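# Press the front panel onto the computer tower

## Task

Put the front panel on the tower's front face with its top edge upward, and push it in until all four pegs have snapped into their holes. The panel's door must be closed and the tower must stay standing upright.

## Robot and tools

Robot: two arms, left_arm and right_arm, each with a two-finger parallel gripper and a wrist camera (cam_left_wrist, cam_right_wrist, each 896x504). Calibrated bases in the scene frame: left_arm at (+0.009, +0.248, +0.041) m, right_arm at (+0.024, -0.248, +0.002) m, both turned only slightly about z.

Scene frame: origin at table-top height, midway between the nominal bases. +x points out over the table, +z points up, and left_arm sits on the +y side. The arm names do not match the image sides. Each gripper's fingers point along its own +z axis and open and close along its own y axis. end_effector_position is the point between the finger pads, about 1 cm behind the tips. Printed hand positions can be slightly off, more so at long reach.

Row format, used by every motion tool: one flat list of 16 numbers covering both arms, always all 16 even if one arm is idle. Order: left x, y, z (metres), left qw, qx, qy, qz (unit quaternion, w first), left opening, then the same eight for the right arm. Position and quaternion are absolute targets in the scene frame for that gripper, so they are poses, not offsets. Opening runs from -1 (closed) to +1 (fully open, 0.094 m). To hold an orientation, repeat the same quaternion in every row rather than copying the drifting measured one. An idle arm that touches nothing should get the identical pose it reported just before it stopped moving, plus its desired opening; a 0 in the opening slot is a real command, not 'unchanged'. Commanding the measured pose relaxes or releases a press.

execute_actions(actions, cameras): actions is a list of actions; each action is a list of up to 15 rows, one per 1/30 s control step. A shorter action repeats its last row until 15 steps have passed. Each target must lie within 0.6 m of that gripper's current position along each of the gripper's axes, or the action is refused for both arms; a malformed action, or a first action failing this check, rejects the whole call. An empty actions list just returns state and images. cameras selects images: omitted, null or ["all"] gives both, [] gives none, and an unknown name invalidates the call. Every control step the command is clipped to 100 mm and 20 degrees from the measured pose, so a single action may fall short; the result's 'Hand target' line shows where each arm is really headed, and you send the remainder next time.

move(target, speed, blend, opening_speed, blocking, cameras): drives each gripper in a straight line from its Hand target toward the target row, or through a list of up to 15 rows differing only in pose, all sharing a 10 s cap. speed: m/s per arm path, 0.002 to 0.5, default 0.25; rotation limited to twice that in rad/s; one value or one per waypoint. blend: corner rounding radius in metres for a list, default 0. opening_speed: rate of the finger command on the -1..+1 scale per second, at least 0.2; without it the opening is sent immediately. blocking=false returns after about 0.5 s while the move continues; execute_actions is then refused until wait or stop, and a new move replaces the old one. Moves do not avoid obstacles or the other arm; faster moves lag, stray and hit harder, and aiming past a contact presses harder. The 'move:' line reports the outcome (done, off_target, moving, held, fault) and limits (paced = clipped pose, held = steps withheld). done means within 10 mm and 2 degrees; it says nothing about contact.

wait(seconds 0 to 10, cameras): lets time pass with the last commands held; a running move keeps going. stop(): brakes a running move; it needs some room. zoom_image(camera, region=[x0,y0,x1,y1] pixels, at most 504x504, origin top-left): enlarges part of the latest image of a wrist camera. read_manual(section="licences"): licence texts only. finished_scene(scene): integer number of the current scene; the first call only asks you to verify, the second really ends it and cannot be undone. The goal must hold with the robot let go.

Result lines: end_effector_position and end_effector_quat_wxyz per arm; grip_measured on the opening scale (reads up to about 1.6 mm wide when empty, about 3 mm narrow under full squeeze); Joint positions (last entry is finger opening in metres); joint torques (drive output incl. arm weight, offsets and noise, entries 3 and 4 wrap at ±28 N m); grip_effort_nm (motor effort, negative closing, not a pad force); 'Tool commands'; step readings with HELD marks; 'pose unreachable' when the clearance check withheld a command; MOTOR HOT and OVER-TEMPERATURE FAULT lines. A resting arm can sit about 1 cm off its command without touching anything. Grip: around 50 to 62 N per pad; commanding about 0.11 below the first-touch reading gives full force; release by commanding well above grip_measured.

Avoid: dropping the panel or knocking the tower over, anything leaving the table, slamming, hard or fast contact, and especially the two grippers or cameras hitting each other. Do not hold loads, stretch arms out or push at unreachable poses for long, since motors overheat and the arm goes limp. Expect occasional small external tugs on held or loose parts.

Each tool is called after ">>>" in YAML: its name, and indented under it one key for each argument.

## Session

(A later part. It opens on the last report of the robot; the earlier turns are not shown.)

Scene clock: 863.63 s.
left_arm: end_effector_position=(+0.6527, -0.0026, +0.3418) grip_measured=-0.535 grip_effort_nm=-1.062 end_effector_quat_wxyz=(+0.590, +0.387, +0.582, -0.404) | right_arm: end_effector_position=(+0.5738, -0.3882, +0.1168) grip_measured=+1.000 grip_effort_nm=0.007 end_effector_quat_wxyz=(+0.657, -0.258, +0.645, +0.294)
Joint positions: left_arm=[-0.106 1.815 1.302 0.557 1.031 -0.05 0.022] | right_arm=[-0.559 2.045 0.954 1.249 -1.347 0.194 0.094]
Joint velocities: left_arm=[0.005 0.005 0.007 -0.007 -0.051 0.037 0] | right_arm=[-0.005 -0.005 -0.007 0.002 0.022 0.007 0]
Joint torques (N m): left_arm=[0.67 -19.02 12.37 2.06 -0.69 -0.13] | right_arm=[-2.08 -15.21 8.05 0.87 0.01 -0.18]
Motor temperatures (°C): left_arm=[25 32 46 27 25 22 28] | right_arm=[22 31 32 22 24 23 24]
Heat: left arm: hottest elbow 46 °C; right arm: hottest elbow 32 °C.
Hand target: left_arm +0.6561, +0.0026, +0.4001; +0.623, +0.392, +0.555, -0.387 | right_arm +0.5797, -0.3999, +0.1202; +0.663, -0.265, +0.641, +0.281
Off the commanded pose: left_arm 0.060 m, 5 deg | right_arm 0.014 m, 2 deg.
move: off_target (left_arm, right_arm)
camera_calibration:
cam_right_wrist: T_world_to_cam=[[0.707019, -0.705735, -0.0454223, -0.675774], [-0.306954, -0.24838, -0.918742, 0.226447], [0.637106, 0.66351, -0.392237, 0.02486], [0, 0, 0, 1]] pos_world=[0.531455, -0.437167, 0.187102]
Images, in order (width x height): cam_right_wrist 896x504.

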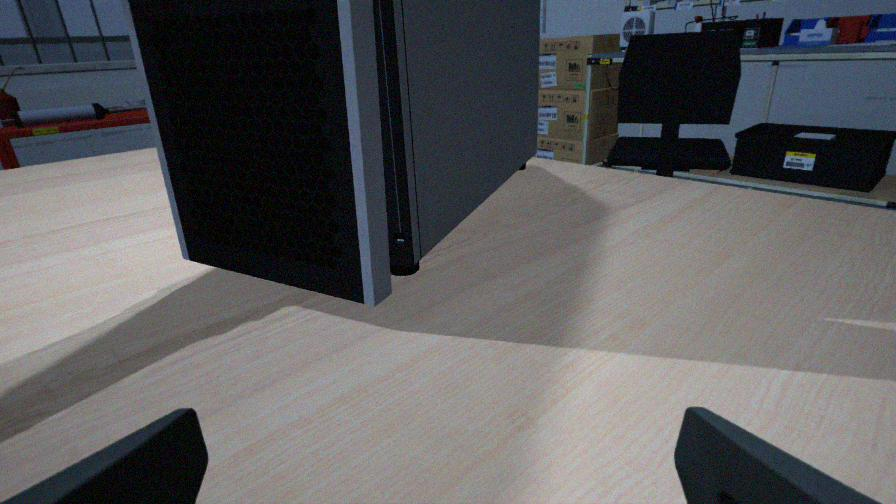

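>>> move:
  target:
    - [0.625,-0.016,0.400,0.621,0.395,0.552,-0.389,-0.75,0.58,-0.40,0.12,0.663,-0.265,0.641,0.281,1]
    - [0.671,0.001,0.385,0.621,0.395,0.552,-0.389,-0.75,0.58,-0.40,0.12,0.663,-0.265,0.641,0.281,1]
  speed: 0.06
  cameras: ["cam_right_wrist"]

>>> zoom_image:
  camera: "cam_right_wrist"
  region: [320, 140, 480, 310]

Scene clock: 875.00 s.
left_arm: end_effector_position=(+0.6525, -0.0010, +0.3463) grip_measured=-0.535 grip_effort_nm=-1.057 end_effector_quat_wxyz=(+0.593, +0.389, +0.579, -0.402) | right_arm: end_effector_position=(+0.5738, -0.3882, +0.1168) grip_measured=+1.000 grip_effort_nm=-0.002 end_effector_quat_wxyz=(+0.657, -0.258, +0.645, +0.294)
Joint positions: left_arm=[-0.104 1.81 1.304 0.558 1.034 -0.049 0.022] | right_arm=[-0.559 2.045 0.954 1.249 -1.347 0.194 0.094]
Joint velocities: left_arm=[0.005 -0.015 -0.027 0.017 -0.11 -0.007 0.001] | right_arm=[-0.005 -0.015 -0.007 -0.007 -0.007 0.007 0]
Joint torques (N m): left_arm=[0.79 -15.03 13.91 2.74 -0.24 -0.13] | right_arm=[-2.26 -14.56 7.87 0.69 0.03 -0.21]
Motor temperatures (°C): left_arm=[25 32 46 27 25 22 28] | right_arm=[22 31 32 22 24 23 24]
Heat: left arm: hottest elbow 46 °C; right arm: hottest elbow 32 °C.
Hand target: left_arm +0.6678, +0.0024, +0.3845; +0.622, +0.395, +0.553, -0.389 | right_arm +0.5797, -0.3999, +0.1202; +0.663, -0.265, +0.641, +0.281
Off the commanded pose: left_arm 0.043 m, 5 deg | right_arm 0.014 m, 2 deg.
move: off_target (left_arm, right_arm)
camera_calibration:
cam_right_wrist: T_world_to_cam=[[0.707019, -0.705735, -0.0454223, -0.675774], [-0.306954, -0.24838, -0.918742, 0.226447], [0.637106, 0.66351, -0.392237, 0.02486], [0, 0, 0, 1]] pos_world=[0.531455, -0.437167, 0.187102]
Images, in order (width x height): cam_right_wrist 896x504.

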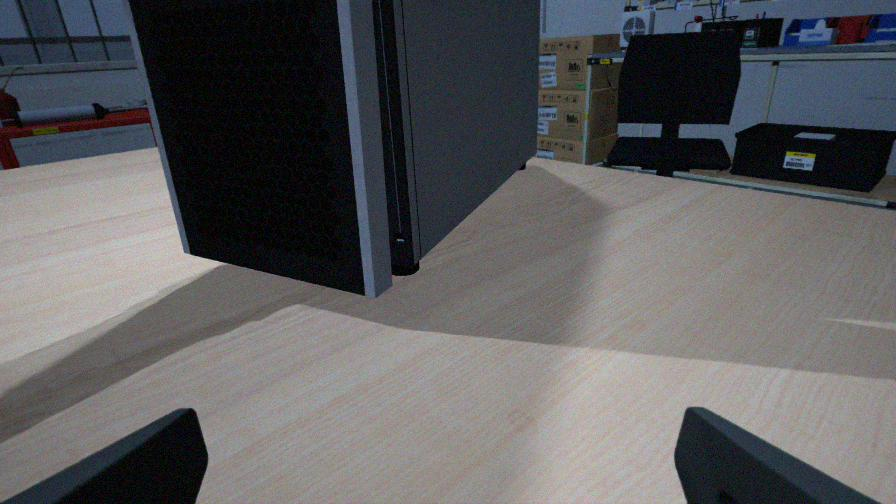

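Scaled by 2.965 from the camera's 896x504 image, which has a finer 1280x720 frame.

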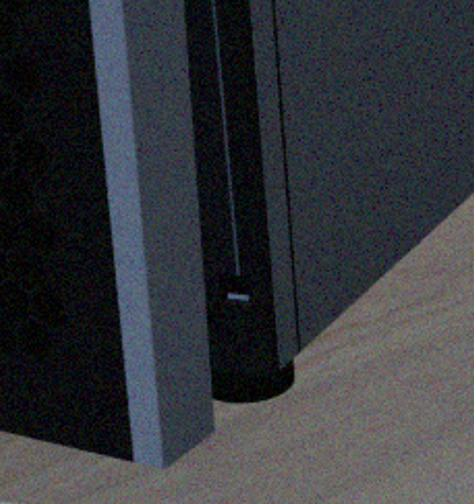

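>>> move:
  target: [0.686,0.007,0.385,0.621,0.395,0.552,-0.389,-0.75,0.58,-0.40,0.12,0.663,-0.265,0.641,0.281,1]
  speed: 0.04
  cameras: ["cam_right_wrist"]

>>> zoom_image:
  camera: "cam_right_wrist"
  region: [320, 140, 480, 310]

Scene clock: 901.10 s.
left_arm: end_effector_position=(+0.6565, -0.0042, +0.3488) grip_measured=-0.535 grip_effort_nm=-1.067 end_effector_quat_wxyz=(+0.590, +0.401, +0.569, -0.409) | right_arm: end_effector_position=(+0.5738, -0.3882, +0.1168) grip_measured=+1.000 grip_effort_nm=-0.002 end_effector_quat_wxyz=(+0.657, -0.258, +0.645, +0.294)
Joint positions: left_arm=[-0.103 1.831 1.337 0.558 1.067 -0.048 0.022] | right_arm=[-0.559 2.045 0.954 1.249 -1.347 0.194 0.094]
Joint velocities: left_arm=[0.005 -0.015 0.007 -0.002 0.007 -0.139 -0.002] | right_arm=[-0.005 -0.024 -0.007 -0.007 -0.037 -0.007 0]
Joint torques (N m): left_arm=[1.67 -14.56 14.68 2.47 -1.06 -0.17] | right_arm=[-1.96 -15.5 7.9 0.85 0.02 -0.17]
Motor temperatures (°C): left_arm=[25 31 48 27 25 22 28] | right_arm=[22 31 33 22 24 23 24]
Heat: left arm: hottest elbow 48 °C; right arm: hottest elbow 33 °C.
Hand target: left_arm +0.6814, +0.0090, +0.3845; +0.622, +0.395, +0.553, -0.390 | right_arm +0.5797, -0.3999, +0.1202; +0.663, -0.265, +0.641, +0.281
Off the commanded pose: left_arm 0.048 m, 5 deg | right_arm 0.014 m, 2 deg.
move: off_target (left_arm, right_arm)
camera_calibration:
cam_right_wrist: T_world_to_cam=[[0.707019, -0.705735, -0.0454223, -0.675774], [-0.306954, -0.24838, -0.918742, 0.226447], [0.637106, 0.66351, -0.392237, 0.02486], [0, 0, 0, 1]] pos_world=[0.531455, -0.437167, 0.187102]
Images, in order (width x height): cam_right_wrist 896x504.

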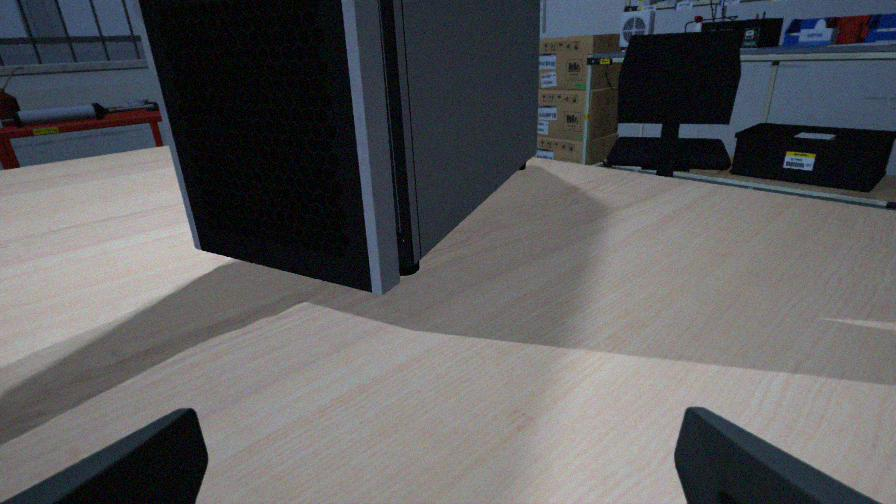

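Scaled by 2.965 from the camera's 896x504 image, which has a finer 1280x720 frame.

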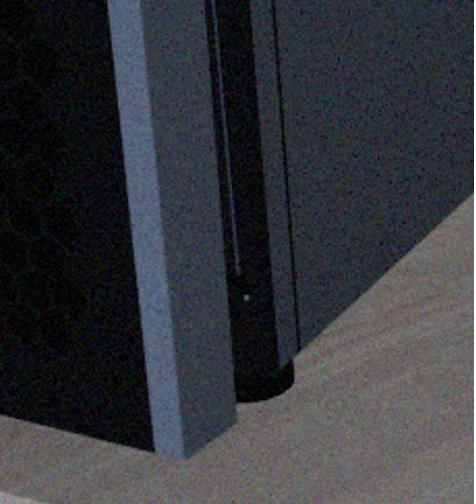

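>>> zoom_image:
  camera: "cam_right_wrist"
  region: [370, 200, 440, 300]

>>> zoom_image:
  camera: "cam_right_wrist"
  region: [330, 0, 430, 140]

>>> execute_actions:
  actions: []

Scaled by 5.040 from the camera's 896x504 image, which has a finer 1280x720 frame.

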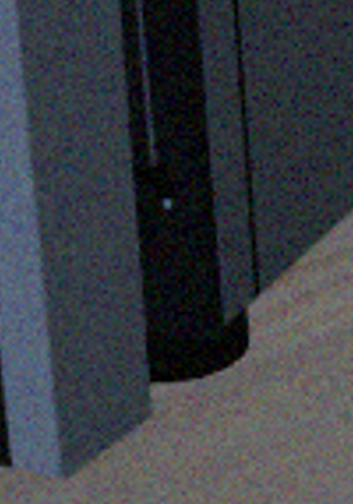

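Scaled by 3.600 from the camera's 896x504 image, which has a finer 1280x720 frame.

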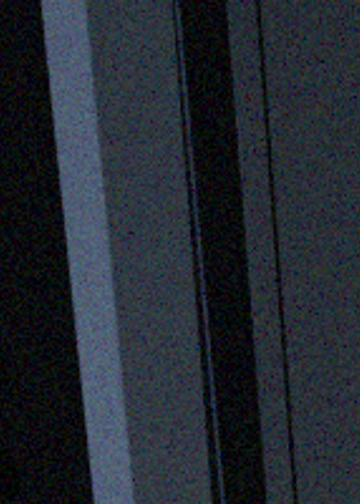

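Scene clock: 910.97 s.
left_arm: end_effector_position=(+0.6566, -0.0043, +0.3487) grip_measured=-0.535 grip_effort_nm=-1.057 end_effector_quat_wxyz=(+0.590, +0.401, +0.569, -0.409) | right_arm: end_effector_position=(+0.5738, -0.3882, +0.1168) grip_measured=+1.000 grip_effort_nm=0.007 end_effector_quat_wxyz=(+0.657, -0.258, +0.645, +0.294)
Joint positions: left_arm=[-0.103 1.831 1.338 0.558 1.067 -0.048 0.022] | right_arm=[-0.559 2.045 0.954 1.249 -1.347 0.194 0.094]
Joint velocities: left_arm=[-0.024 0.015 -0.012 -0.012 0.051 -0.007 0.001] | right_arm=[-0.005 -0.005 0.007 0.007 0.051 -0.051 0]
Joint torques (N m): left_arm=[1.79 -14.15 14.82 2.52 -1.09 -0.18] | right_arm=[-2.2 -15.33 7.87 0.65 0 -0.19]
Motor temperatures (°C): left_arm=[25 31 48 27 25 22 28] | right_arm=[22 31 33 22 24 23 24]
Heat: left arm: hottest elbow 48 °C; right arm: hottest elbow 33 °C.
Hand target: left_arm +0.6815, +0.0090, +0.3844; +0.622, +0.395, +0.553, -0.390 | right_arm +0.5797, -0.3999, +0.1202; +0.663, -0.265, +0.641, +0.281
Tool commands: left_gripper/opening=-0.75 right_gripper/opening=+1.0
Off the commanded pose: left_arm 0.048 m, 5 deg | right_arm 0.014 m, 2 deg.
camera_calibration:
cam_left_wrist: T_world_to_cam=[[-0.938163, -0.345641, -0.0195333, 0.622424], [-0.119767, 0.376985, -0.918443, 0.440142], [0.324815, -0.859311, -0.39507, 0.00845384], [0, 0, 0, 1]] pos_world=[0.633904, 0.056473, 0.419743]
cam_right_wrist: T_world_to_cam=[[0.707019, -0.705735, -0.0454223, -0.675774], [-0.306954, -0.24838, -0.918742, 0.226447], [0.637106, 0.66351, -0.392237, 0.02486], [0, 0, 0, 1]] pos_world=[0.531455, -0.437167, 0.187102]

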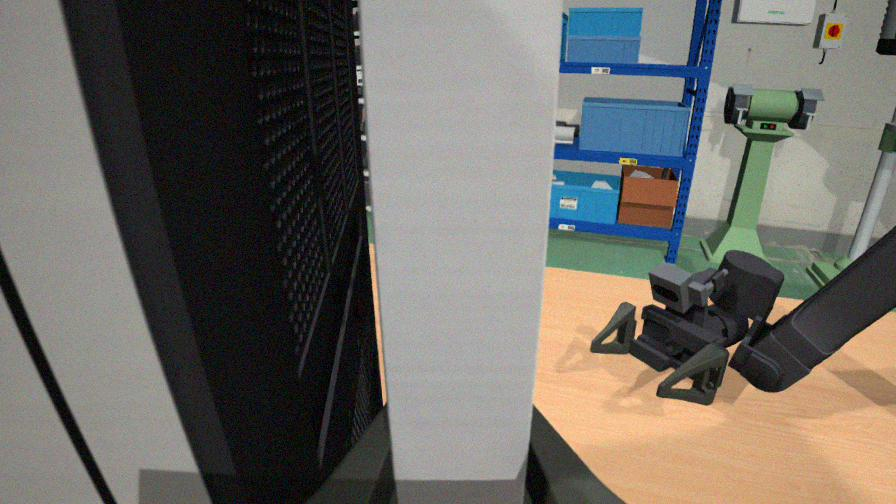

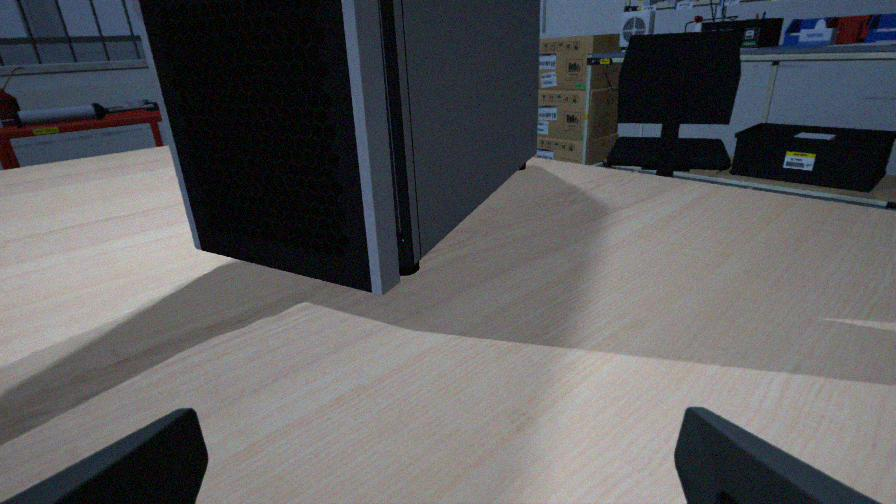

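>>> move:
  target:
    - [0.683,0.016,0.383,0.621,0.395,0.552,-0.389,-0.75,0.58,-0.40,0.12,0.663,-0.265,0.641,0.281,1]
    - [0.683,0.023,0.382,0.621,0.395,0.552,-0.389,-0.75,0.58,-0.40,0.12,0.663,-0.265,0.641,0.281,1]
  speed: 0.02
  cameras: ["cam_right_wrist"]

>>> zoom_image:
  camera: "cam_right_wrist"
  region: [320, 140, 480, 310]

Scene clock: 936.37 s.
left_arm: end_effector_position=(+0.6550, -0.0014, +0.3494) grip_measured=-0.535 grip_effort_nm=-1.067 end_effector_quat_wxyz=(+0.588, +0.405, +0.565, -0.413) | right_arm: end_effector_position=(+0.5738, -0.3882, +0.1168) grip_measured=+1.000 grip_effort_nm=0.002 end_effector_quat_wxyz=(+0.657, -0.258, +0.645, +0.294)
Joint positions: left_arm=[-0.097 1.831 1.338 0.564 1.086 -0.052 0.022] | right_arm=[-0.559 2.045 0.954 1.249 -1.347 0.194 0.094]
Joint velocities: left_arm=[-0.015 -0.005 -0.017 -0.007 -0.037 -0.037 -0.001] | right_arm=[0.005 -0.005 -0.022 0.002 -0.081 -0.066 0]
Joint torques (N m): left_arm=[3.19 -14.97 13.48 2.88 -0.84 -0.16] | right_arm=[-1.85 -15.38 8.02 0.77 -0.01 -0.21]
Motor temperatures (°C): left_arm=[25 31 47 27 26 22 28] | right_arm=[22 31 33 22 24 23 24]
Heat: left arm: hottest elbow 47 °C; right arm: hottest elbow 33 °C.
Hand target: left_arm +0.6787, +0.0243, +0.3817; +0.622, +0.396, +0.553, -0.389 | right_arm +0.5797, -0.3999, +0.1202; +0.663, -0.265, +0.641, +0.281
Off the commanded pose: left_arm 0.049 m, 5 deg | right_arm 0.014 m, 2 deg.
move: off_target (left_arm, right_arm)
camera_calibration:
cam_right_wrist: T_world_to_cam=[[0.707019, -0.705735, -0.0454223, -0.675774], [-0.306954, -0.24838, -0.918742, 0.226447], [0.637106, 0.66351, -0.392237, 0.02486], [0, 0, 0, 1]] pos_world=[0.531455, -0.437167, 0.187102]
Images, in order (width x height): cam_right_wrist 896x504.

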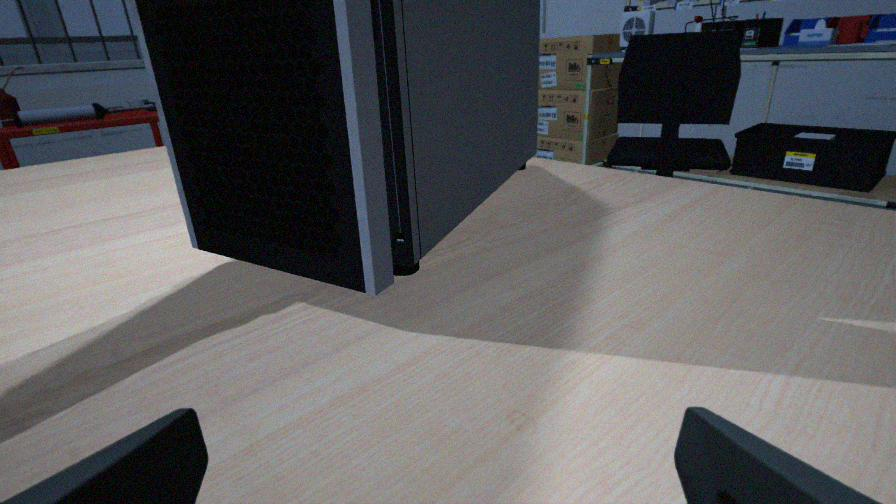

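Scaled by 2.965 from the camera's 896x504 image, which has a finer 1280x720 frame.

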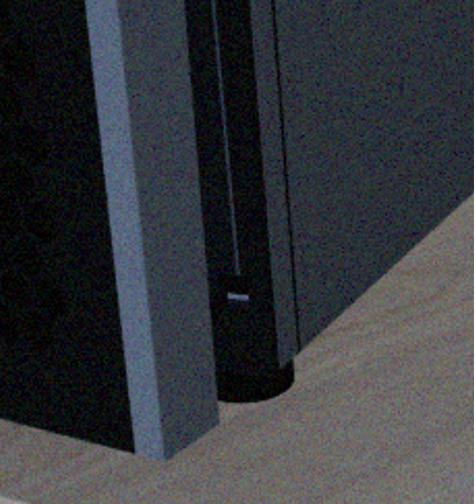

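>>> zoom_image:
  camera: "cam_right_wrist"
  region: [380, 215, 420, 260]

Scaled by 11.200 from the camera's 896x504 image, which has a finer 1280x720 frame.

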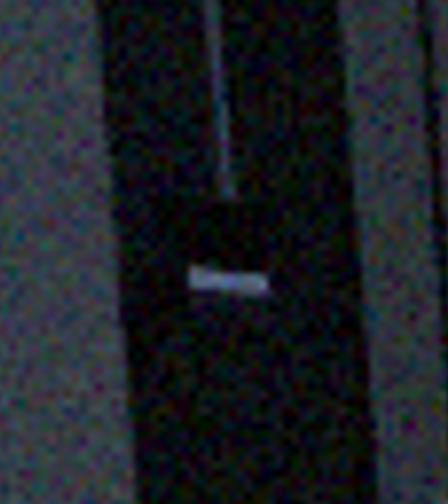

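>>> move:
  target:
    - [0.655,0.006,0.392,0.632,0.380,0.563,-0.372,-0.75,0.58,-0.40,0.12,0.663,-0.265,0.641,0.281,1]
    - [0.674,0.009,0.384,0.632,0.380,0.563,-0.372,-0.75,0.58,-0.40,0.12,0.663,-0.265,0.641,0.281,1]
    - [0.688,0.021,0.384,0.632,0.380,0.563,-0.372,-0.75,0.58,-0.40,0.12,0.663,-0.265,0.641,0.281,1]
  speed: 0.03
  cameras: ["cam_right_wrist"]

>>> zoom_image:
  camera: "cam_right_wrist"
  region: [320, 140, 480, 310]

Scene clock: 954.40 s.
left_arm: end_effector_position=(+0.6547, -0.0007, +0.3495) grip_measured=-0.535 grip_effort_nm=-1.062 end_effector_quat_wxyz=(+0.599, +0.390, +0.575, -0.396) | right_arm: end_effector_position=(+0.5737, -0.3884, +0.1168) grip_measured=+1.000 grip_effort_nm=0.002 end_effector_quat_wxyz=(+0.657, -0.258, +0.645, +0.293)
Joint positions: left_arm=[-0.104 1.812 1.31 0.566 1.026 -0.043 0.022] | right_arm=[-0.56 2.045 0.954 1.249 -1.347 0.194 0.094]
Joint velocities: left_arm=[0.005 -0.015 0.002 -0.002 -0.022 -0.037 0.001] | right_arm=[-0.005 0.015 -0.002 0.007 -0.007 -0.022 0]
Joint torques (N m): left_arm=[2.9 -14.21 14.64 2.18 -1.01 -0.12] | right_arm=[-2.61 -15.09 7.94 0.76 0 -0.17]
Motor temperatures (°C): left_arm=[25 32 47 27 26 22 28] | right_arm=[22 31 33 22 24 23 24]
Heat: left arm: hottest elbow 47 °C; right arm: hottest elbow 33 °C.
Hand target: left_arm +0.6828, +0.0232, +0.3834; +0.632, +0.380, +0.564, -0.372 | right_arm +0.5796, -0.4001, +0.1202; +0.663, -0.265, +0.641, +0.281
Off the commanded pose: left_arm 0.053 m, 5 deg | right_arm 0.014 m, 2 deg.
move: off_target (left_arm, right_arm)
camera_calibration:
cam_right_wrist: T_world_to_cam=[[0.706749, -0.706004, -0.0454223, -0.675835], [-0.307048, -0.248263, -0.918742, 0.226478], [0.637359, 0.663267, -0.392237, 0.0247937], [0, 0, 0, 1]] pos_world=[0.531383, -0.437361, 0.187102]
Images, in order (width x height): cam_right_wrist 896x504.

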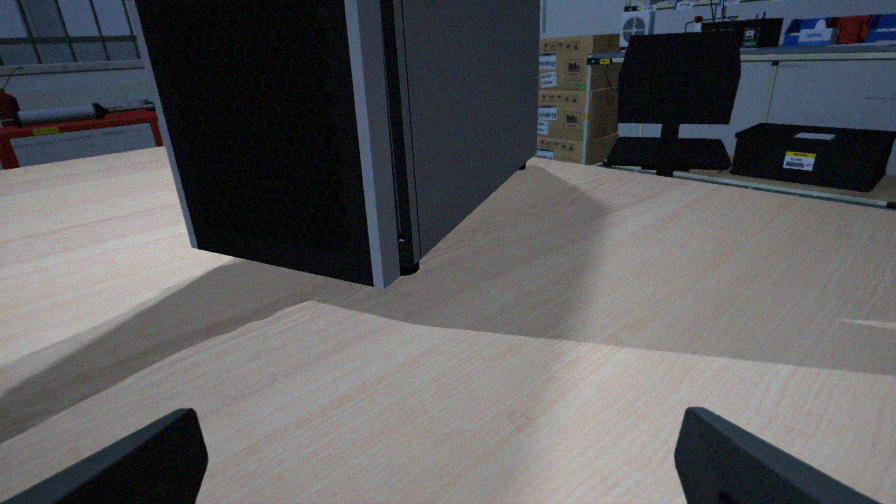

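Scaled by 2.965 from the camera's 896x504 image, which has a finer 1280x720 frame.

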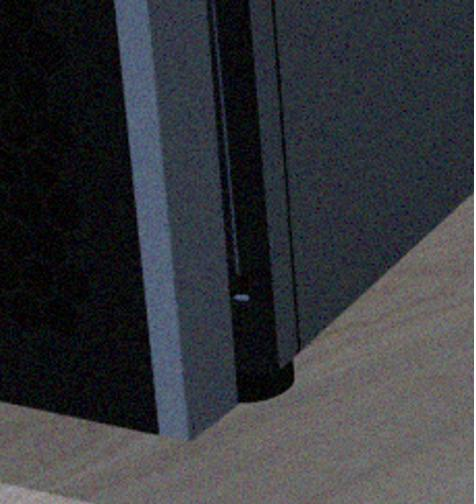

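>>> move:
  target:
    - [0.660,0.008,0.383,0.632,0.380,0.563,-0.372,-0.75,0.58,-0.40,0.12,0.663,-0.265,0.641,0.281,1]
    - [0.674,0.010,0.377,0.632,0.380,0.563,-0.372,-0.75,0.58,-0.40,0.12,0.663,-0.265,0.641,0.281,1]
    - [0.690,0.022,0.376,0.632,0.380,0.563,-0.372,-0.75,0.58,-0.40,0.12,0.663,-0.265,0.641,0.281,1]
  speed: 0.03
  cameras: ["cam_right_wrist"]

>>> zoom_image:
  camera: "cam_right_wrist"
  region: [320, 140, 480, 310]

Scene clock: 965.50 s.
left_arm: end_effector_position=(+0.6553, -0.0012, +0.3476) grip_measured=-0.535 grip_effort_nm=-1.062 end_effector_quat_wxyz=(+0.598, +0.391, +0.575, -0.398) | right_arm: end_effector_position=(+0.5737, -0.3884, +0.1168) grip_measured=+1.000 grip_effort_nm=0.002 end_effector_quat_wxyz=(+0.657, -0.258, +0.645, +0.293)
Joint positions: left_arm=[-0.104 1.817 1.312 0.569 1.031 -0.044 0.022] | right_arm=[-0.56 2.045 0.954 1.249 -1.347 0.194 0.094]
Joint velocities: left_arm=[-0.005 -0.015 0.007 -0.037 -0.007 0.022 0] | right_arm=[-0.015 -0.005 -0.017 -0.002 -0.11 0.022 0]
Joint torques (N m): left_arm=[3.37 -13.86 14.11 2.66 -1.15 -0.12] | right_arm=[-2.2 -15.21 7.95 0.68 0 -0.14]
Motor temperatures (°C): left_arm=[25 31 48 27 26 22 28] | right_arm=[22 31 33 22 24 23 24]
Heat: left arm: hottest elbow 48 °C; right arm: hottest elbow 33 °C.
Hand target: left_arm +0.6850, +0.0244, +0.3754; +0.632, +0.380, +0.564, -0.372 | right_arm +0.5797, -0.3999, +0.1202; +0.663, -0.265, +0.641, +0.281
Off the commanded pose: left_arm 0.050 m, 5 deg | right_arm 0.014 m, 2 deg.
move: off_target (left_arm, right_arm)
camera_calibration:
cam_right_wrist: T_world_to_cam=[[0.706749, -0.706004, -0.0454223, -0.675835], [-0.307048, -0.248263, -0.918742, 0.226478], [0.637359, 0.663267, -0.392237, 0.0247937], [0, 0, 0, 1]] pos_world=[0.531383, -0.437361, 0.187102]
Images, in order (width x height): cam_right_wrist 896x504.

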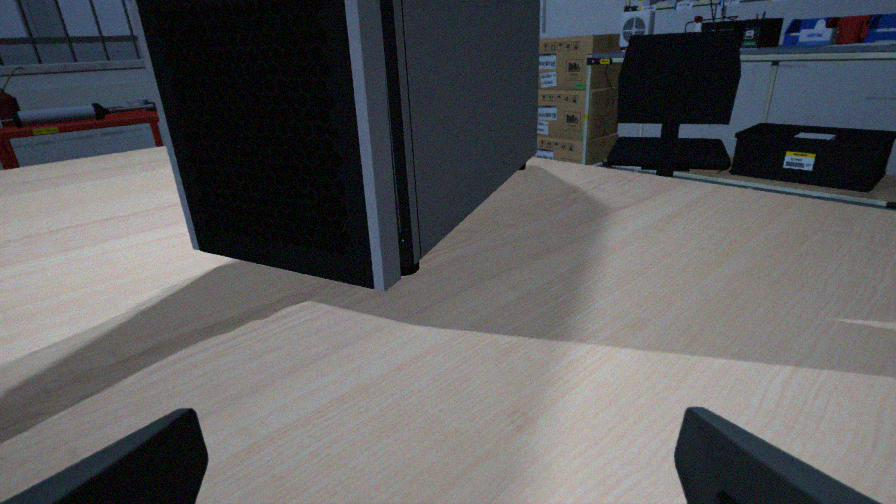

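Scaled by 2.965 from the camera's 896x504 image, which has a finer 1280x720 frame.

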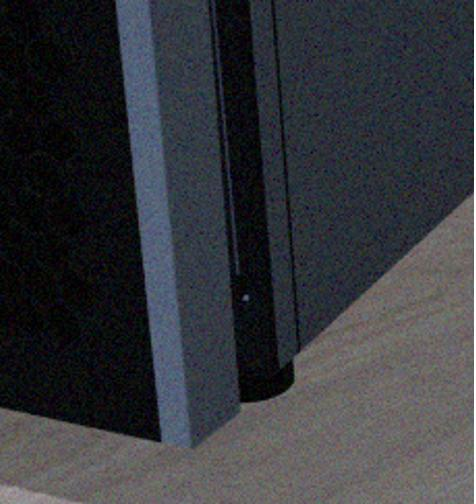

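>>> move:
  target:
    - [0.690,0.022,0.376,0.632,0.380,0.563,-0.372,-0.75,0.45,-0.38,0.45,0.56,-0.177,0.799,0.124,1]
    - [0.690,0.022,0.376,0.632,0.380,0.563,-0.372,-0.75,0.60,-0.23,0.54,0.415,-0.173,0.890,0.081,1]
  blend: 0.05
  cameras: ["cam_right_wrist"]

Scene clock: 985.27 s.
left_arm: end_effector_position=(+0.6552, -0.0013, +0.3475) grip_measured=-0.535 grip_effort_nm=-1.053 end_effector_quat_wxyz=(+0.598, +0.392, +0.575, -0.398) | right_arm: end_effector_position=(+0.5931, -0.2336, +0.5157) grip_measured=+1.000 grip_effort_nm=0.002 end_effector_quat_wxyz=(+0.396, -0.182, +0.897, +0.076)
Joint positions: left_arm=[-0.104 1.817 1.312 0.569 1.032 -0.044 0.022] | right_arm=[-0.085 1.491 1.951 -1.258 -0.337 -0.337 0.094]
Joint velocities: left_arm=[-0.005 0.015 0.012 -0.002 -0.037 -0.125 0.001] | right_arm=[-0.005 0.005 0.012 0.017 -0.022 -0.007 0]
Joint torques (N m): left_arm=[3.14 -13.68 14.26 2.73 -1.19 -0.12] | right_arm=[-0.67 -11.93 14.28 1.11 -0.04 0.07]
Motor temperatures (°C): left_arm=[25 31 51 27 26 22 28] | right_arm=[22 32 33 22 24 23 24]
Heat: left arm: hottest elbow 51 °C; right arm: hottest elbow 33 °C.
Hand target: left_arm +0.6849, +0.0241, +0.3753; +0.632, +0.380, +0.563, -0.372 | right_arm +0.5959, -0.2322, +0.5351; +0.410, -0.180, +0.891, +0.074
Off the commanded pose: left_arm 0.051 m, 5 deg | right_arm 0.026 m, 3 deg.
move: off_target (left_arm, right_arm)
camera_calibration:
cam_right_wrist: T_world_to_cam=[[0.372334, -0.927987, 0.0143686, -0.446454], [-0.855731, -0.349254, -0.381767, 0.662201], [0.359293, 0.129849, -0.924147, 0.380845], [0, 0, 0, 1]] pos_world=[0.596061, -0.232479, 0.611178]
Images, in order (width x height): cam_right_wrist 896x504.

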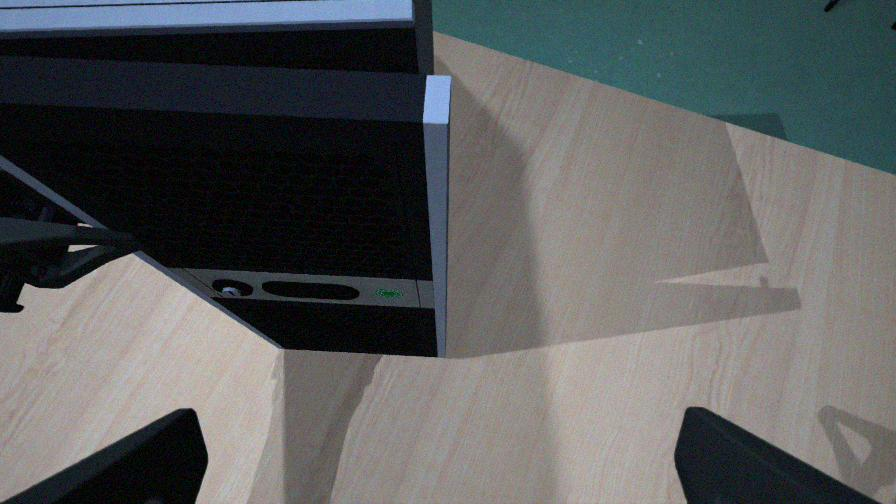

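>>> zoom_image:
  camera: "cam_right_wrist"
  region: [280, 0, 480, 150]

>>> move:
  target: [0.690,0.022,0.376,0.632,0.380,0.563,-0.372,-0.75,0.57,-0.145,0.56,0.415,-0.173,0.890,0.081,1]
  cameras: ["cam_right_wrist"]

>>> zoom_image:
  camera: "cam_right_wrist"
  region: [200, 0, 700, 280]

Scaled by 2.520 from the camera's 896x504 image, which has a finer 1280x720 frame.

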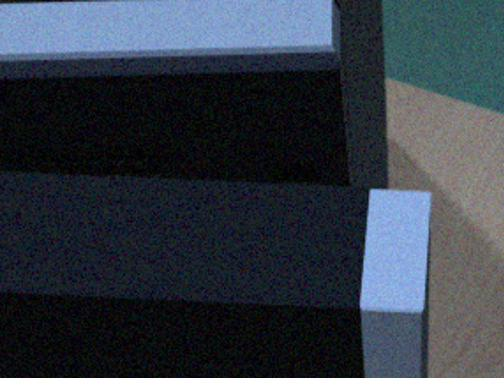

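Scene clock: 1023.20 s.
left_arm: end_effector_position=(+0.6552, -0.0013, +0.3475) grip_measured=-0.535 grip_effort_nm=-1.057 end_effector_quat_wxyz=(+0.598, +0.392, +0.575, -0.398) | right_arm: end_effector_position=(+0.5744, -0.1467, +0.5306) grip_measured=+1.000 grip_effort_nm=0.002 end_effector_quat_wxyz=(+0.393, -0.178, +0.899, +0.080)
Joint positions: left_arm=[-0.104 1.817 1.312 0.569 1.032 -0.044 0.022] | right_arm=[0.111 1.462 1.96 -1.263 -0.199 -0.183 0.094]
Joint velocities: left_arm=[0.005 -0.015 0.007 -0.007 0.007 -0.007 0] | right_arm=[-0.005 -0.015 0.007 -0.002 0.007 -0.037 0]
Joint torques (N m): left_arm=[3.37 -13.8 14.23 2.62 -1.19 -0.12] | right_arm=[-0.85 -12.57 14.04 1.03 0.08 0.09]
Motor temperatures (°C): left_arm=[25 30 54 27 27 22 28] | right_arm=[22 31 38 22 24 23 24]
Heat: left arm: hottest elbow 54 °C; right arm: hottest elbow 38 °C.
Hand target: left_arm +0.6850, +0.0242, +0.3754; +0.632, +0.380, +0.563, -0.372 | right_arm +0.5693, -0.1463, +0.5594; +0.416, -0.173, +0.889, +0.080
Off the commanded pose: left_arm 0.051 m, 5 deg | right_arm 0.030 m, 3 deg.
move: off_target (left_arm, right_arm)
camera_calibration:
cam_right_wrist: T_world_to_cam=[[0.366615, -0.930365, 0.0037882, -0.350449], [-0.861017, -0.340825, -0.377477, 0.684301], [0.352482, 0.135127, -0.926011, 0.395676], [0, 0, 0, 1]] pos_world=[0.578206, -0.146285, 0.626036]
Images, in order (width x height): cam_right_wrist 896x504.

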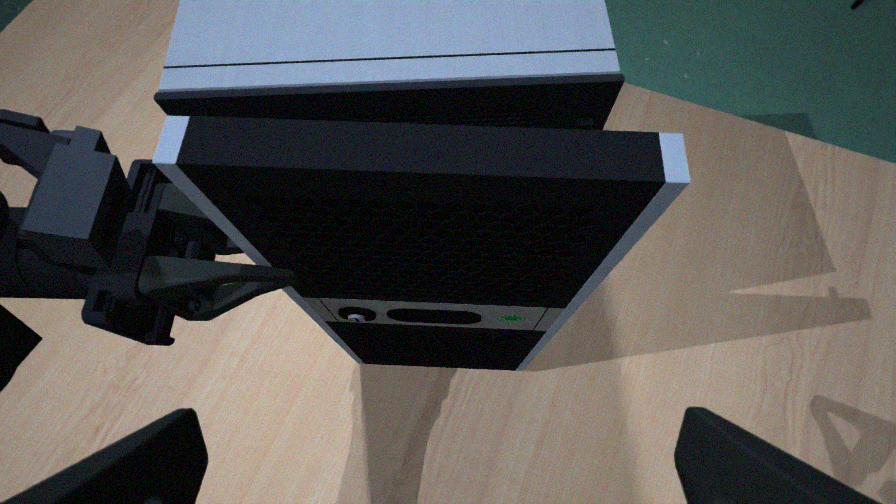

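Scaled by 1.008 from the camera's 896x504 image, which has a finer 1280x720 frame.

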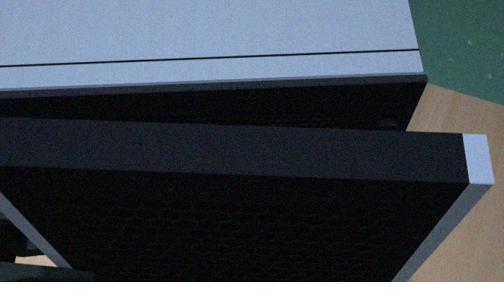

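>>> move:
  target:
    - [0.640,0.002,0.376,0.632,0.380,0.563,-0.372,-0.75,0.569,-0.146,0.56,0.415,-0.173,0.890,0.081,1]
    - [0.649,0.006,0.372,0.645,0.360,0.576,-0.350,-0.75,0.569,-0.146,0.56,0.415,-0.173,0.890,0.081,1]
  speed: 0.05
  cameras: ["cam_right_wrist"]

Scene clock: 1051.33 s.
left_arm: end_effector_position=(+0.6473, +0.0000, +0.3285) grip_measured=-0.535 grip_effort_nm=-1.062 end_effector_quat_wxyz=(+0.611, +0.358, +0.602, -0.368) | right_arm: end_effector_position=(+0.5740, -0.1467, +0.5302) grip_measured=+1.000 grip_effort_nm=0.002 end_effector_quat_wxyz=(+0.392, -0.177, +0.899, +0.080)
Joint positions: left_arm=[-0.122 1.783 1.22 0.592 0.907 -0.028 0.022] | right_arm=[0.111 1.462 1.96 -1.265 -0.199 -0.181 0.094]
Joint velocities: left_arm=[-0.015 0.005 0.012 0.012 -0.007 -0.007 0.002] | right_arm=[0.005 -0.005 0.007 0.012 -0.051 -0.007 0]
Joint torques (N m): left_arm=[0.62 -18.08 9.66 3 -0.93 -0.01] | right_arm=[-0.91 -13.27 14.05 0.94 -0.04 0.09]
Motor temperatures (°C): left_arm=[25 30 54 27 27 22 28] | right_arm=[22 31 41 22 24 23 24]
Heat: left arm: hottest elbow 54 °C; right arm: hottest elbow 41 °C.
Hand target: left_arm +0.6476, +0.0061, +0.3716; +0.645, +0.360, +0.576, -0.350 | right_arm +0.5681, -0.1462, +0.5593; +0.415, -0.173, +0.889, +0.081
Off the commanded pose: left_arm 0.044 m, 5 deg | right_arm 0.030 m, 3 deg.
move: off_target (left_arm, right_arm)
camera_calibration:
cam_right_wrist: T_world_to_cam=[[0.365175, -0.930938, 0.00153775, -0.348416], [-0.862644, -0.339006, -0.375393, 0.683902], [0.349989, 0.135758, -0.926864, 0.397423], [0, 0, 0, 1]] pos_world=[0.578103, -0.14646, 0.625625]
Images, in order (width x height): cam_right_wrist 896x504.

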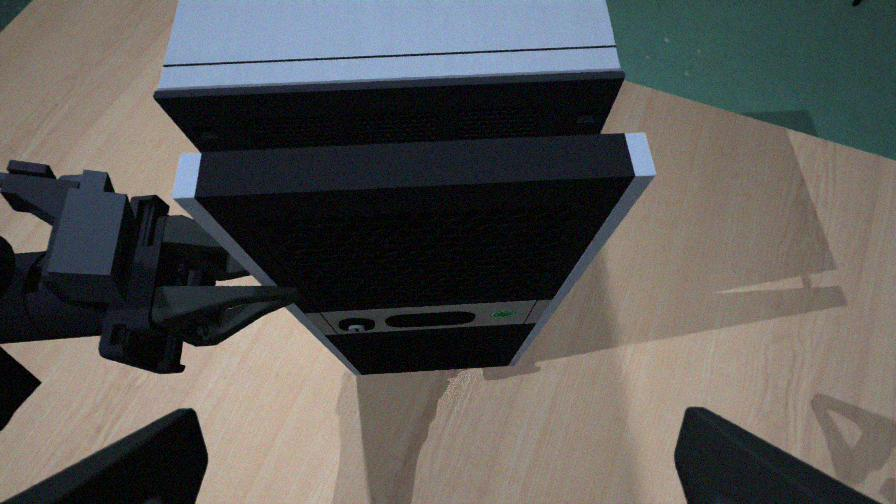

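>>> move:
  target:
    - [0.610,-0.004,0.380,0.645,0.360,0.576,-0.350,-0.75,0.569,-0.146,0.56,0.415,-0.173,0.890,0.081,1]
    - [0.645,0.010,0.377,0.645,0.360,0.576,-0.350,-0.75,0.569,-0.146,0.56,0.415,-0.173,0.890,0.081,1]
  speed: 0.05
  cameras: ["cam_right_wrist"]

Scene clock: 1065.27 s.
left_arm: end_effector_position=(+0.6283, +0.0112, +0.3371) grip_measured=-0.535 grip_effort_nm=-1.062 end_effector_quat_wxyz=(+0.616, +0.350, +0.607, -0.360) | right_arm: end_effector_position=(+0.5740, -0.1467, +0.5302) grip_measured=+1.000 grip_effort_nm=-0.002 end_effector_quat_wxyz=(+0.392, -0.176, +0.899, +0.080)
Joint positions: left_arm=[-0.112 1.717 1.152 0.593 0.89 -0.027 0.022] | right_arm=[0.111 1.462 1.96 -1.265 -0.199 -0.18 0.094]
Joint velocities: left_arm=[-0.005 -0.015 -0.007 -0.002 -0.022 0.007 -0.001] | right_arm=[-0.005 -0.005 0.017 -0.007 -0.066 0.007 0]
Joint torques (N m): left_arm=[0.26 -13.51 13.59 2.81 0.03 -0.06] | right_arm=[-1.08 -12.81 13.9 0.96 -0.06 0.08]
Motor temperatures (°C): left_arm=[25 31 51 27 26 22 28] | right_arm=[22 31 42 22 24 23 24]
Heat: left arm: hottest elbow 51 °C; right arm: hottest elbow 42 °C.
Hand target: left_arm +0.6421, +0.0111, +0.3766; +0.645, +0.360, +0.576, -0.350 | right_arm +0.5681, -0.1462, +0.5593; +0.415, -0.172, +0.890, +0.081
Off the commanded pose: left_arm 0.043 m, 5 deg | right_arm 0.030 m, 3 deg.
move: off_target (left_arm, right_arm)
camera_calibration:
cam_right_wrist: T_world_to_cam=[[0.364934, -0.931033, 0.00125821, -0.348143], [-0.862772, -0.338685, -0.375388, 0.68402], [0.349924, 0.135906, -0.926867, 0.397483], [0, 0, 0, 1]] pos_world=[0.578113, -0.146485, 0.625625]
Images, in order (width x height): cam_right_wrist 896x504.

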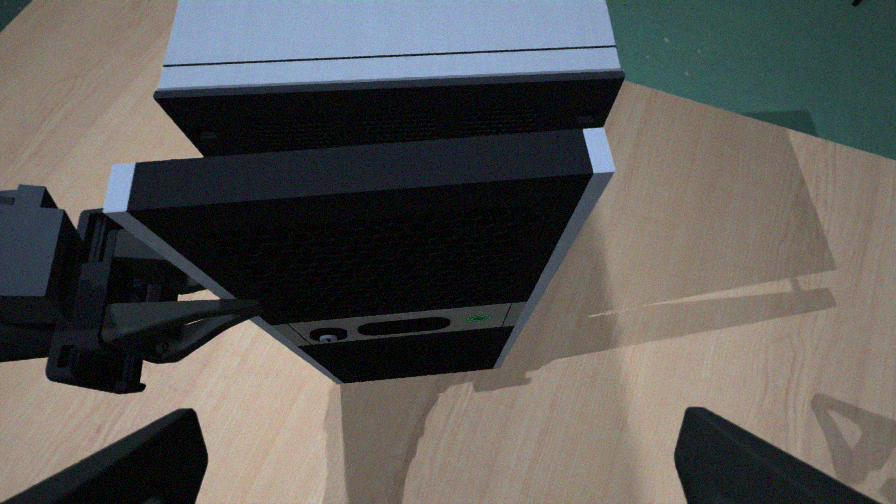

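>>> move:
  target:
    - [0.617,-0.012,0.379,0.640,0.3685,0.571,-0.3595,-0.75,0.569,-0.146,0.56,0.415,-0.173,0.890,0.081,1]
    - [0.649,0.001,0.377,0.640,0.3685,0.571,-0.3595,-0.75,0.569,-0.146,0.56,0.415,-0.173,0.890,0.081,1]
  speed: 0.05
  cameras: ["cam_right_wrist"]

Scene clock: 1078.73 s.
left_arm: end_effector_position=(+0.6327, +0.0024, +0.3375) grip_measured=-0.535 grip_effort_nm=-1.053 end_effector_quat_wxyz=(+0.613, +0.361, +0.599, -0.368) | right_arm: end_effector_position=(+0.5740, -0.1467, +0.5302) grip_measured=+1.000 grip_effort_nm=0.002 end_effector_quat_wxyz=(+0.392, -0.176, +0.899, +0.080)
Joint positions: left_arm=[-0.121 1.74 1.183 0.593 0.911 -0.027 0.022] | right_arm=[0.111 1.462 1.96 -1.265 -0.199 -0.18 0.094]
Joint velocities: left_arm=[-0.005 -0.005 -0.007 -0.002 0.022 0.168 0] | right_arm=[0.015 0.005 0.002 -0.012 0.037 -0.037 0]
Joint torques (N m): left_arm=[0.03 -13.98 13.6 2.66 0.03 -0.09] | right_arm=[-1.14 -12.69 14.08 0.72 -0.04 0.07]
Motor temperatures (°C): left_arm=[25 31 51 27 26 22 28] | right_arm=[22 31 43 22 24 23 24]
Heat: left arm: hottest elbow 51 °C; right arm: hottest elbow 43 °C.
Hand target: left_arm +0.6463, +0.0021, +0.3763; +0.640, +0.368, +0.571, -0.359 | right_arm +0.5681, -0.1462, +0.5593; +0.415, -0.173, +0.889, +0.081
Off the commanded pose: left_arm 0.043 m, 5 deg | right_arm 0.030 m, 3 deg.
move: off_target (left_arm, right_arm)
camera_calibration:
cam_right_wrist: T_world_to_cam=[[0.364934, -0.931033, 0.00125821, -0.348143], [-0.862772, -0.338685, -0.375388, 0.68402], [0.349924, 0.135906, -0.926867, 0.397483], [0, 0, 0, 1]] pos_world=[0.578113, -0.146485, 0.625625]
Images, in order (width x height): cam_right_wrist 896x504.

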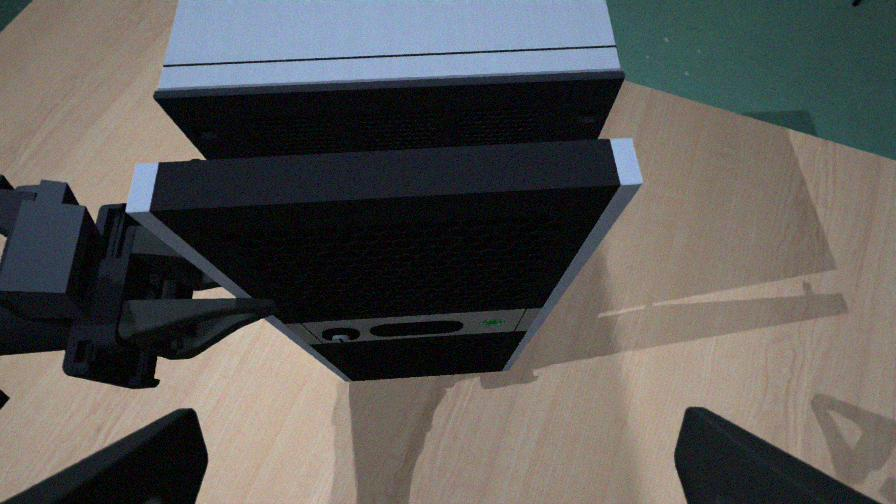

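>>> move:
  target:
    - [0.625,-0.011,0.379,0.640,0.3685,0.571,-0.3595,-0.75,0.569,-0.146,0.56,0.415,-0.173,0.890,0.081,1]
    - [0.658,0.0025,0.377,0.640,0.3685,0.571,-0.3595,-0.75,0.569,-0.146,0.56,0.415,-0.173,0.890,0.081,1]
  speed: 0.05
  cameras: ["cam_right_wrist"]

>>> zoom_image:
  camera: "cam_right_wrist"
  region: [120, 70, 280, 200]

>>> zoom_image:
  camera: "cam_right_wrist"
  region: [520, 50, 680, 180]

Scene clock: 1090.97 s.
left_arm: end_effector_position=(+0.6418, +0.0039, +0.3393) grip_measured=-0.535 grip_effort_nm=-1.062 end_effector_quat_wxyz=(+0.616, +0.362, +0.596, -0.367) | right_arm: end_effector_position=(+0.5740, -0.1467, +0.5302) grip_measured=+1.000 grip_effort_nm=-0.007 end_effector_quat_wxyz=(+0.392, -0.176, +0.899, +0.080)
Joint positions: left_arm=[-0.116 1.759 1.211 0.593 0.916 -0.027 0.022] | right_arm=[0.111 1.462 1.96 -1.265 -0.199 -0.18 0.094]
Joint velocities: left_arm=[-0.015 -0.015 0.002 -0.002 -0.037 -0.037 -0.002] | right_arm=[0.005 -0.015 -0.027 -0.002 0.007 0.007 0]
Joint torques (N m): left_arm=[0.15 -14.74 13.64 2.35 0.04 -0.09] | right_arm=[-1.2 -12.98 13.9 0.85 -0.03 0.03]
Motor temperatures (°C): left_arm=[25 32 52 27 26 22 28] | right_arm=[22 31 43 22 24 23 24]
Heat: left arm: hottest elbow 52 °C; right arm: hottest elbow 43 °C.
Hand target: left_arm +0.6553, +0.0037, +0.3767; +0.640, +0.368, +0.571, -0.359 | right_arm +0.5681, -0.1462, +0.5593; +0.415, -0.173, +0.889, +0.081
Off the commanded pose: left_arm 0.041 m, 4 deg | right_arm 0.030 m, 3 deg.
move: off_target (left_arm, right_arm)
camera_calibration:
cam_right_wrist: T_world_to_cam=[[0.364934, -0.931033, 0.00125821, -0.348143], [-0.862772, -0.338685, -0.375388, 0.68402], [0.349924, 0.135906, -0.926867, 0.397483], [0, 0, 0, 1]] pos_world=[0.578113, -0.146485, 0.625625]
Images, in order (width x height): cam_right_wrist 896x504.

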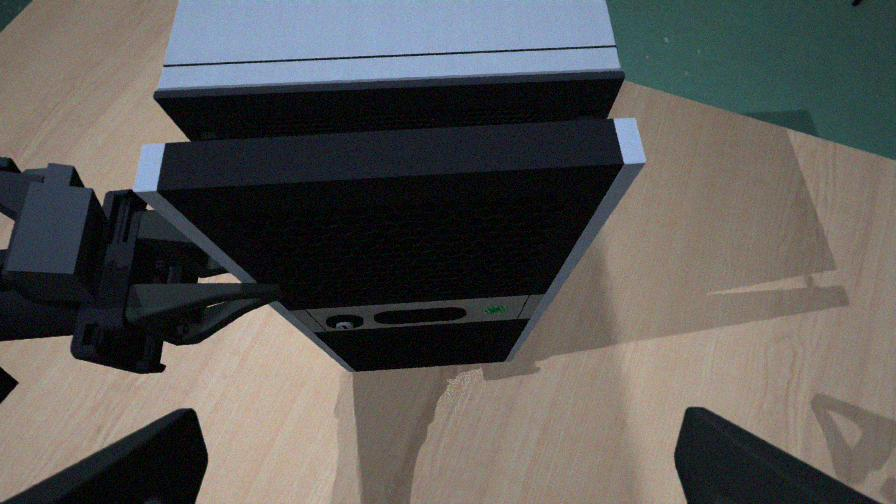

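Scaled by 3.150 from the camera's 896x504 image, which has a finer 1280x720 frame.

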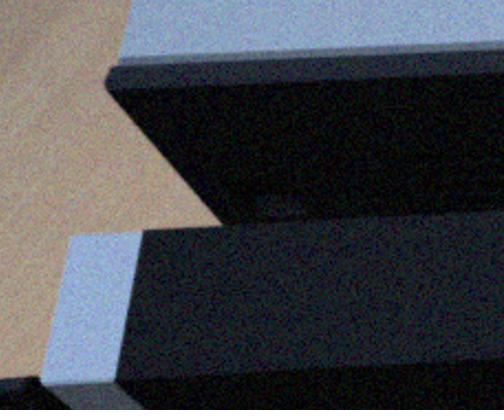

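Scaled by 3.150 from the camera's 896x504 image, which has a finer 1280x720 frame.

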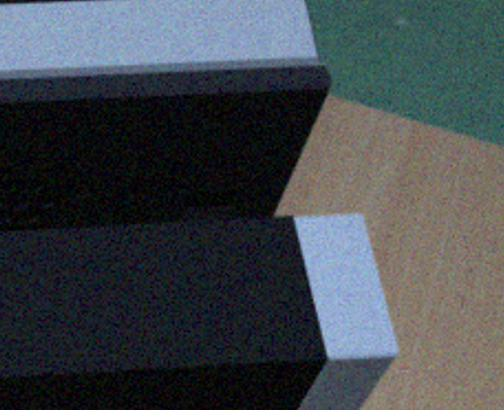

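>>> move:
  target:
    - [0.635,-0.007,0.377,0.638,0.371,0.569,-0.362,-0.75,0.569,-0.146,0.56,0.415,-0.173,0.890,0.081,1]
    - [0.671,0.009,0.375,0.638,0.371,0.569,-0.362,-0.75,0.569,-0.146,0.56,0.415,-0.173,0.890,0.081,1]
  speed: 0.05
  cameras: ["cam_right_wrist"]

Scene clock: 1102.03 s.
left_arm: end_effector_position=(+0.6505, +0.0066, +0.3385) grip_measured=-0.535 grip_effort_nm=-1.067 end_effector_quat_wxyz=(+0.613, +0.369, +0.590, -0.373) | right_arm: end_effector_position=(+0.5740, -0.1467, +0.5302) grip_measured=+1.000 grip_effort_nm=-0.002 end_effector_quat_wxyz=(+0.392, -0.176, +0.899, +0.080)
Joint positions: left_arm=[-0.104 1.788 1.246 0.593 0.951 -0.029 0.022] | right_arm=[0.111 1.462 1.96 -1.265 -0.199 -0.18 0.094]
Joint velocities: left_arm=[-0.005 -0.005 -0.002 0.007 0.007 0.022 -0.001] | right_arm=[-0.015 -0.005 -0.012 -0.007 -0.007 0.007 0]
Joint torques (N m): left_arm=[0.73 -14.33 14 2.35 -0.41 -0.11] | right_arm=[-1.67 -13.22 14.02 0.79 -0.09 0.09]
Motor temperatures (°C): left_arm=[25 31 52 27 26 22 28] | right_arm=[22 31 44 22 24 23 24]
Heat: left arm: hottest elbow 52 °C; right arm: hottest elbow 44 °C.
Hand target: left_arm +0.6679, +0.0104, +0.3744; +0.638, +0.371, +0.569, -0.362 | right_arm +0.5681, -0.1462, +0.5593; +0.415, -0.173, +0.889, +0.081
Off the commanded pose: left_arm 0.042 m, 4 deg | right_arm 0.030 m, 3 deg.
move: off_target (left_arm, right_arm)
camera_calibration:
cam_right_wrist: T_world_to_cam=[[0.364934, -0.931033, 0.00125821, -0.348143], [-0.862772, -0.338685, -0.375388, 0.68402], [0.349924, 0.135906, -0.926867, 0.397483], [0, 0, 0, 1]] pos_world=[0.578113, -0.146485, 0.625625]
Images, in order (width x height): cam_right_wrist 896x504.

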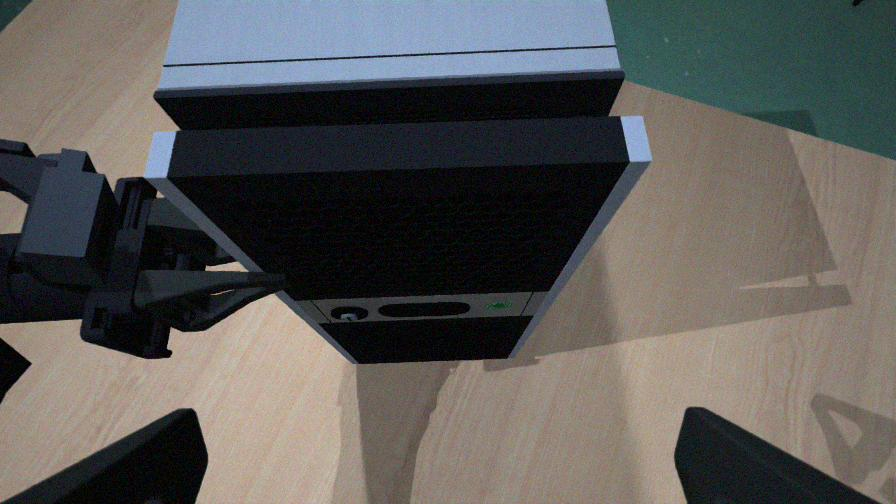

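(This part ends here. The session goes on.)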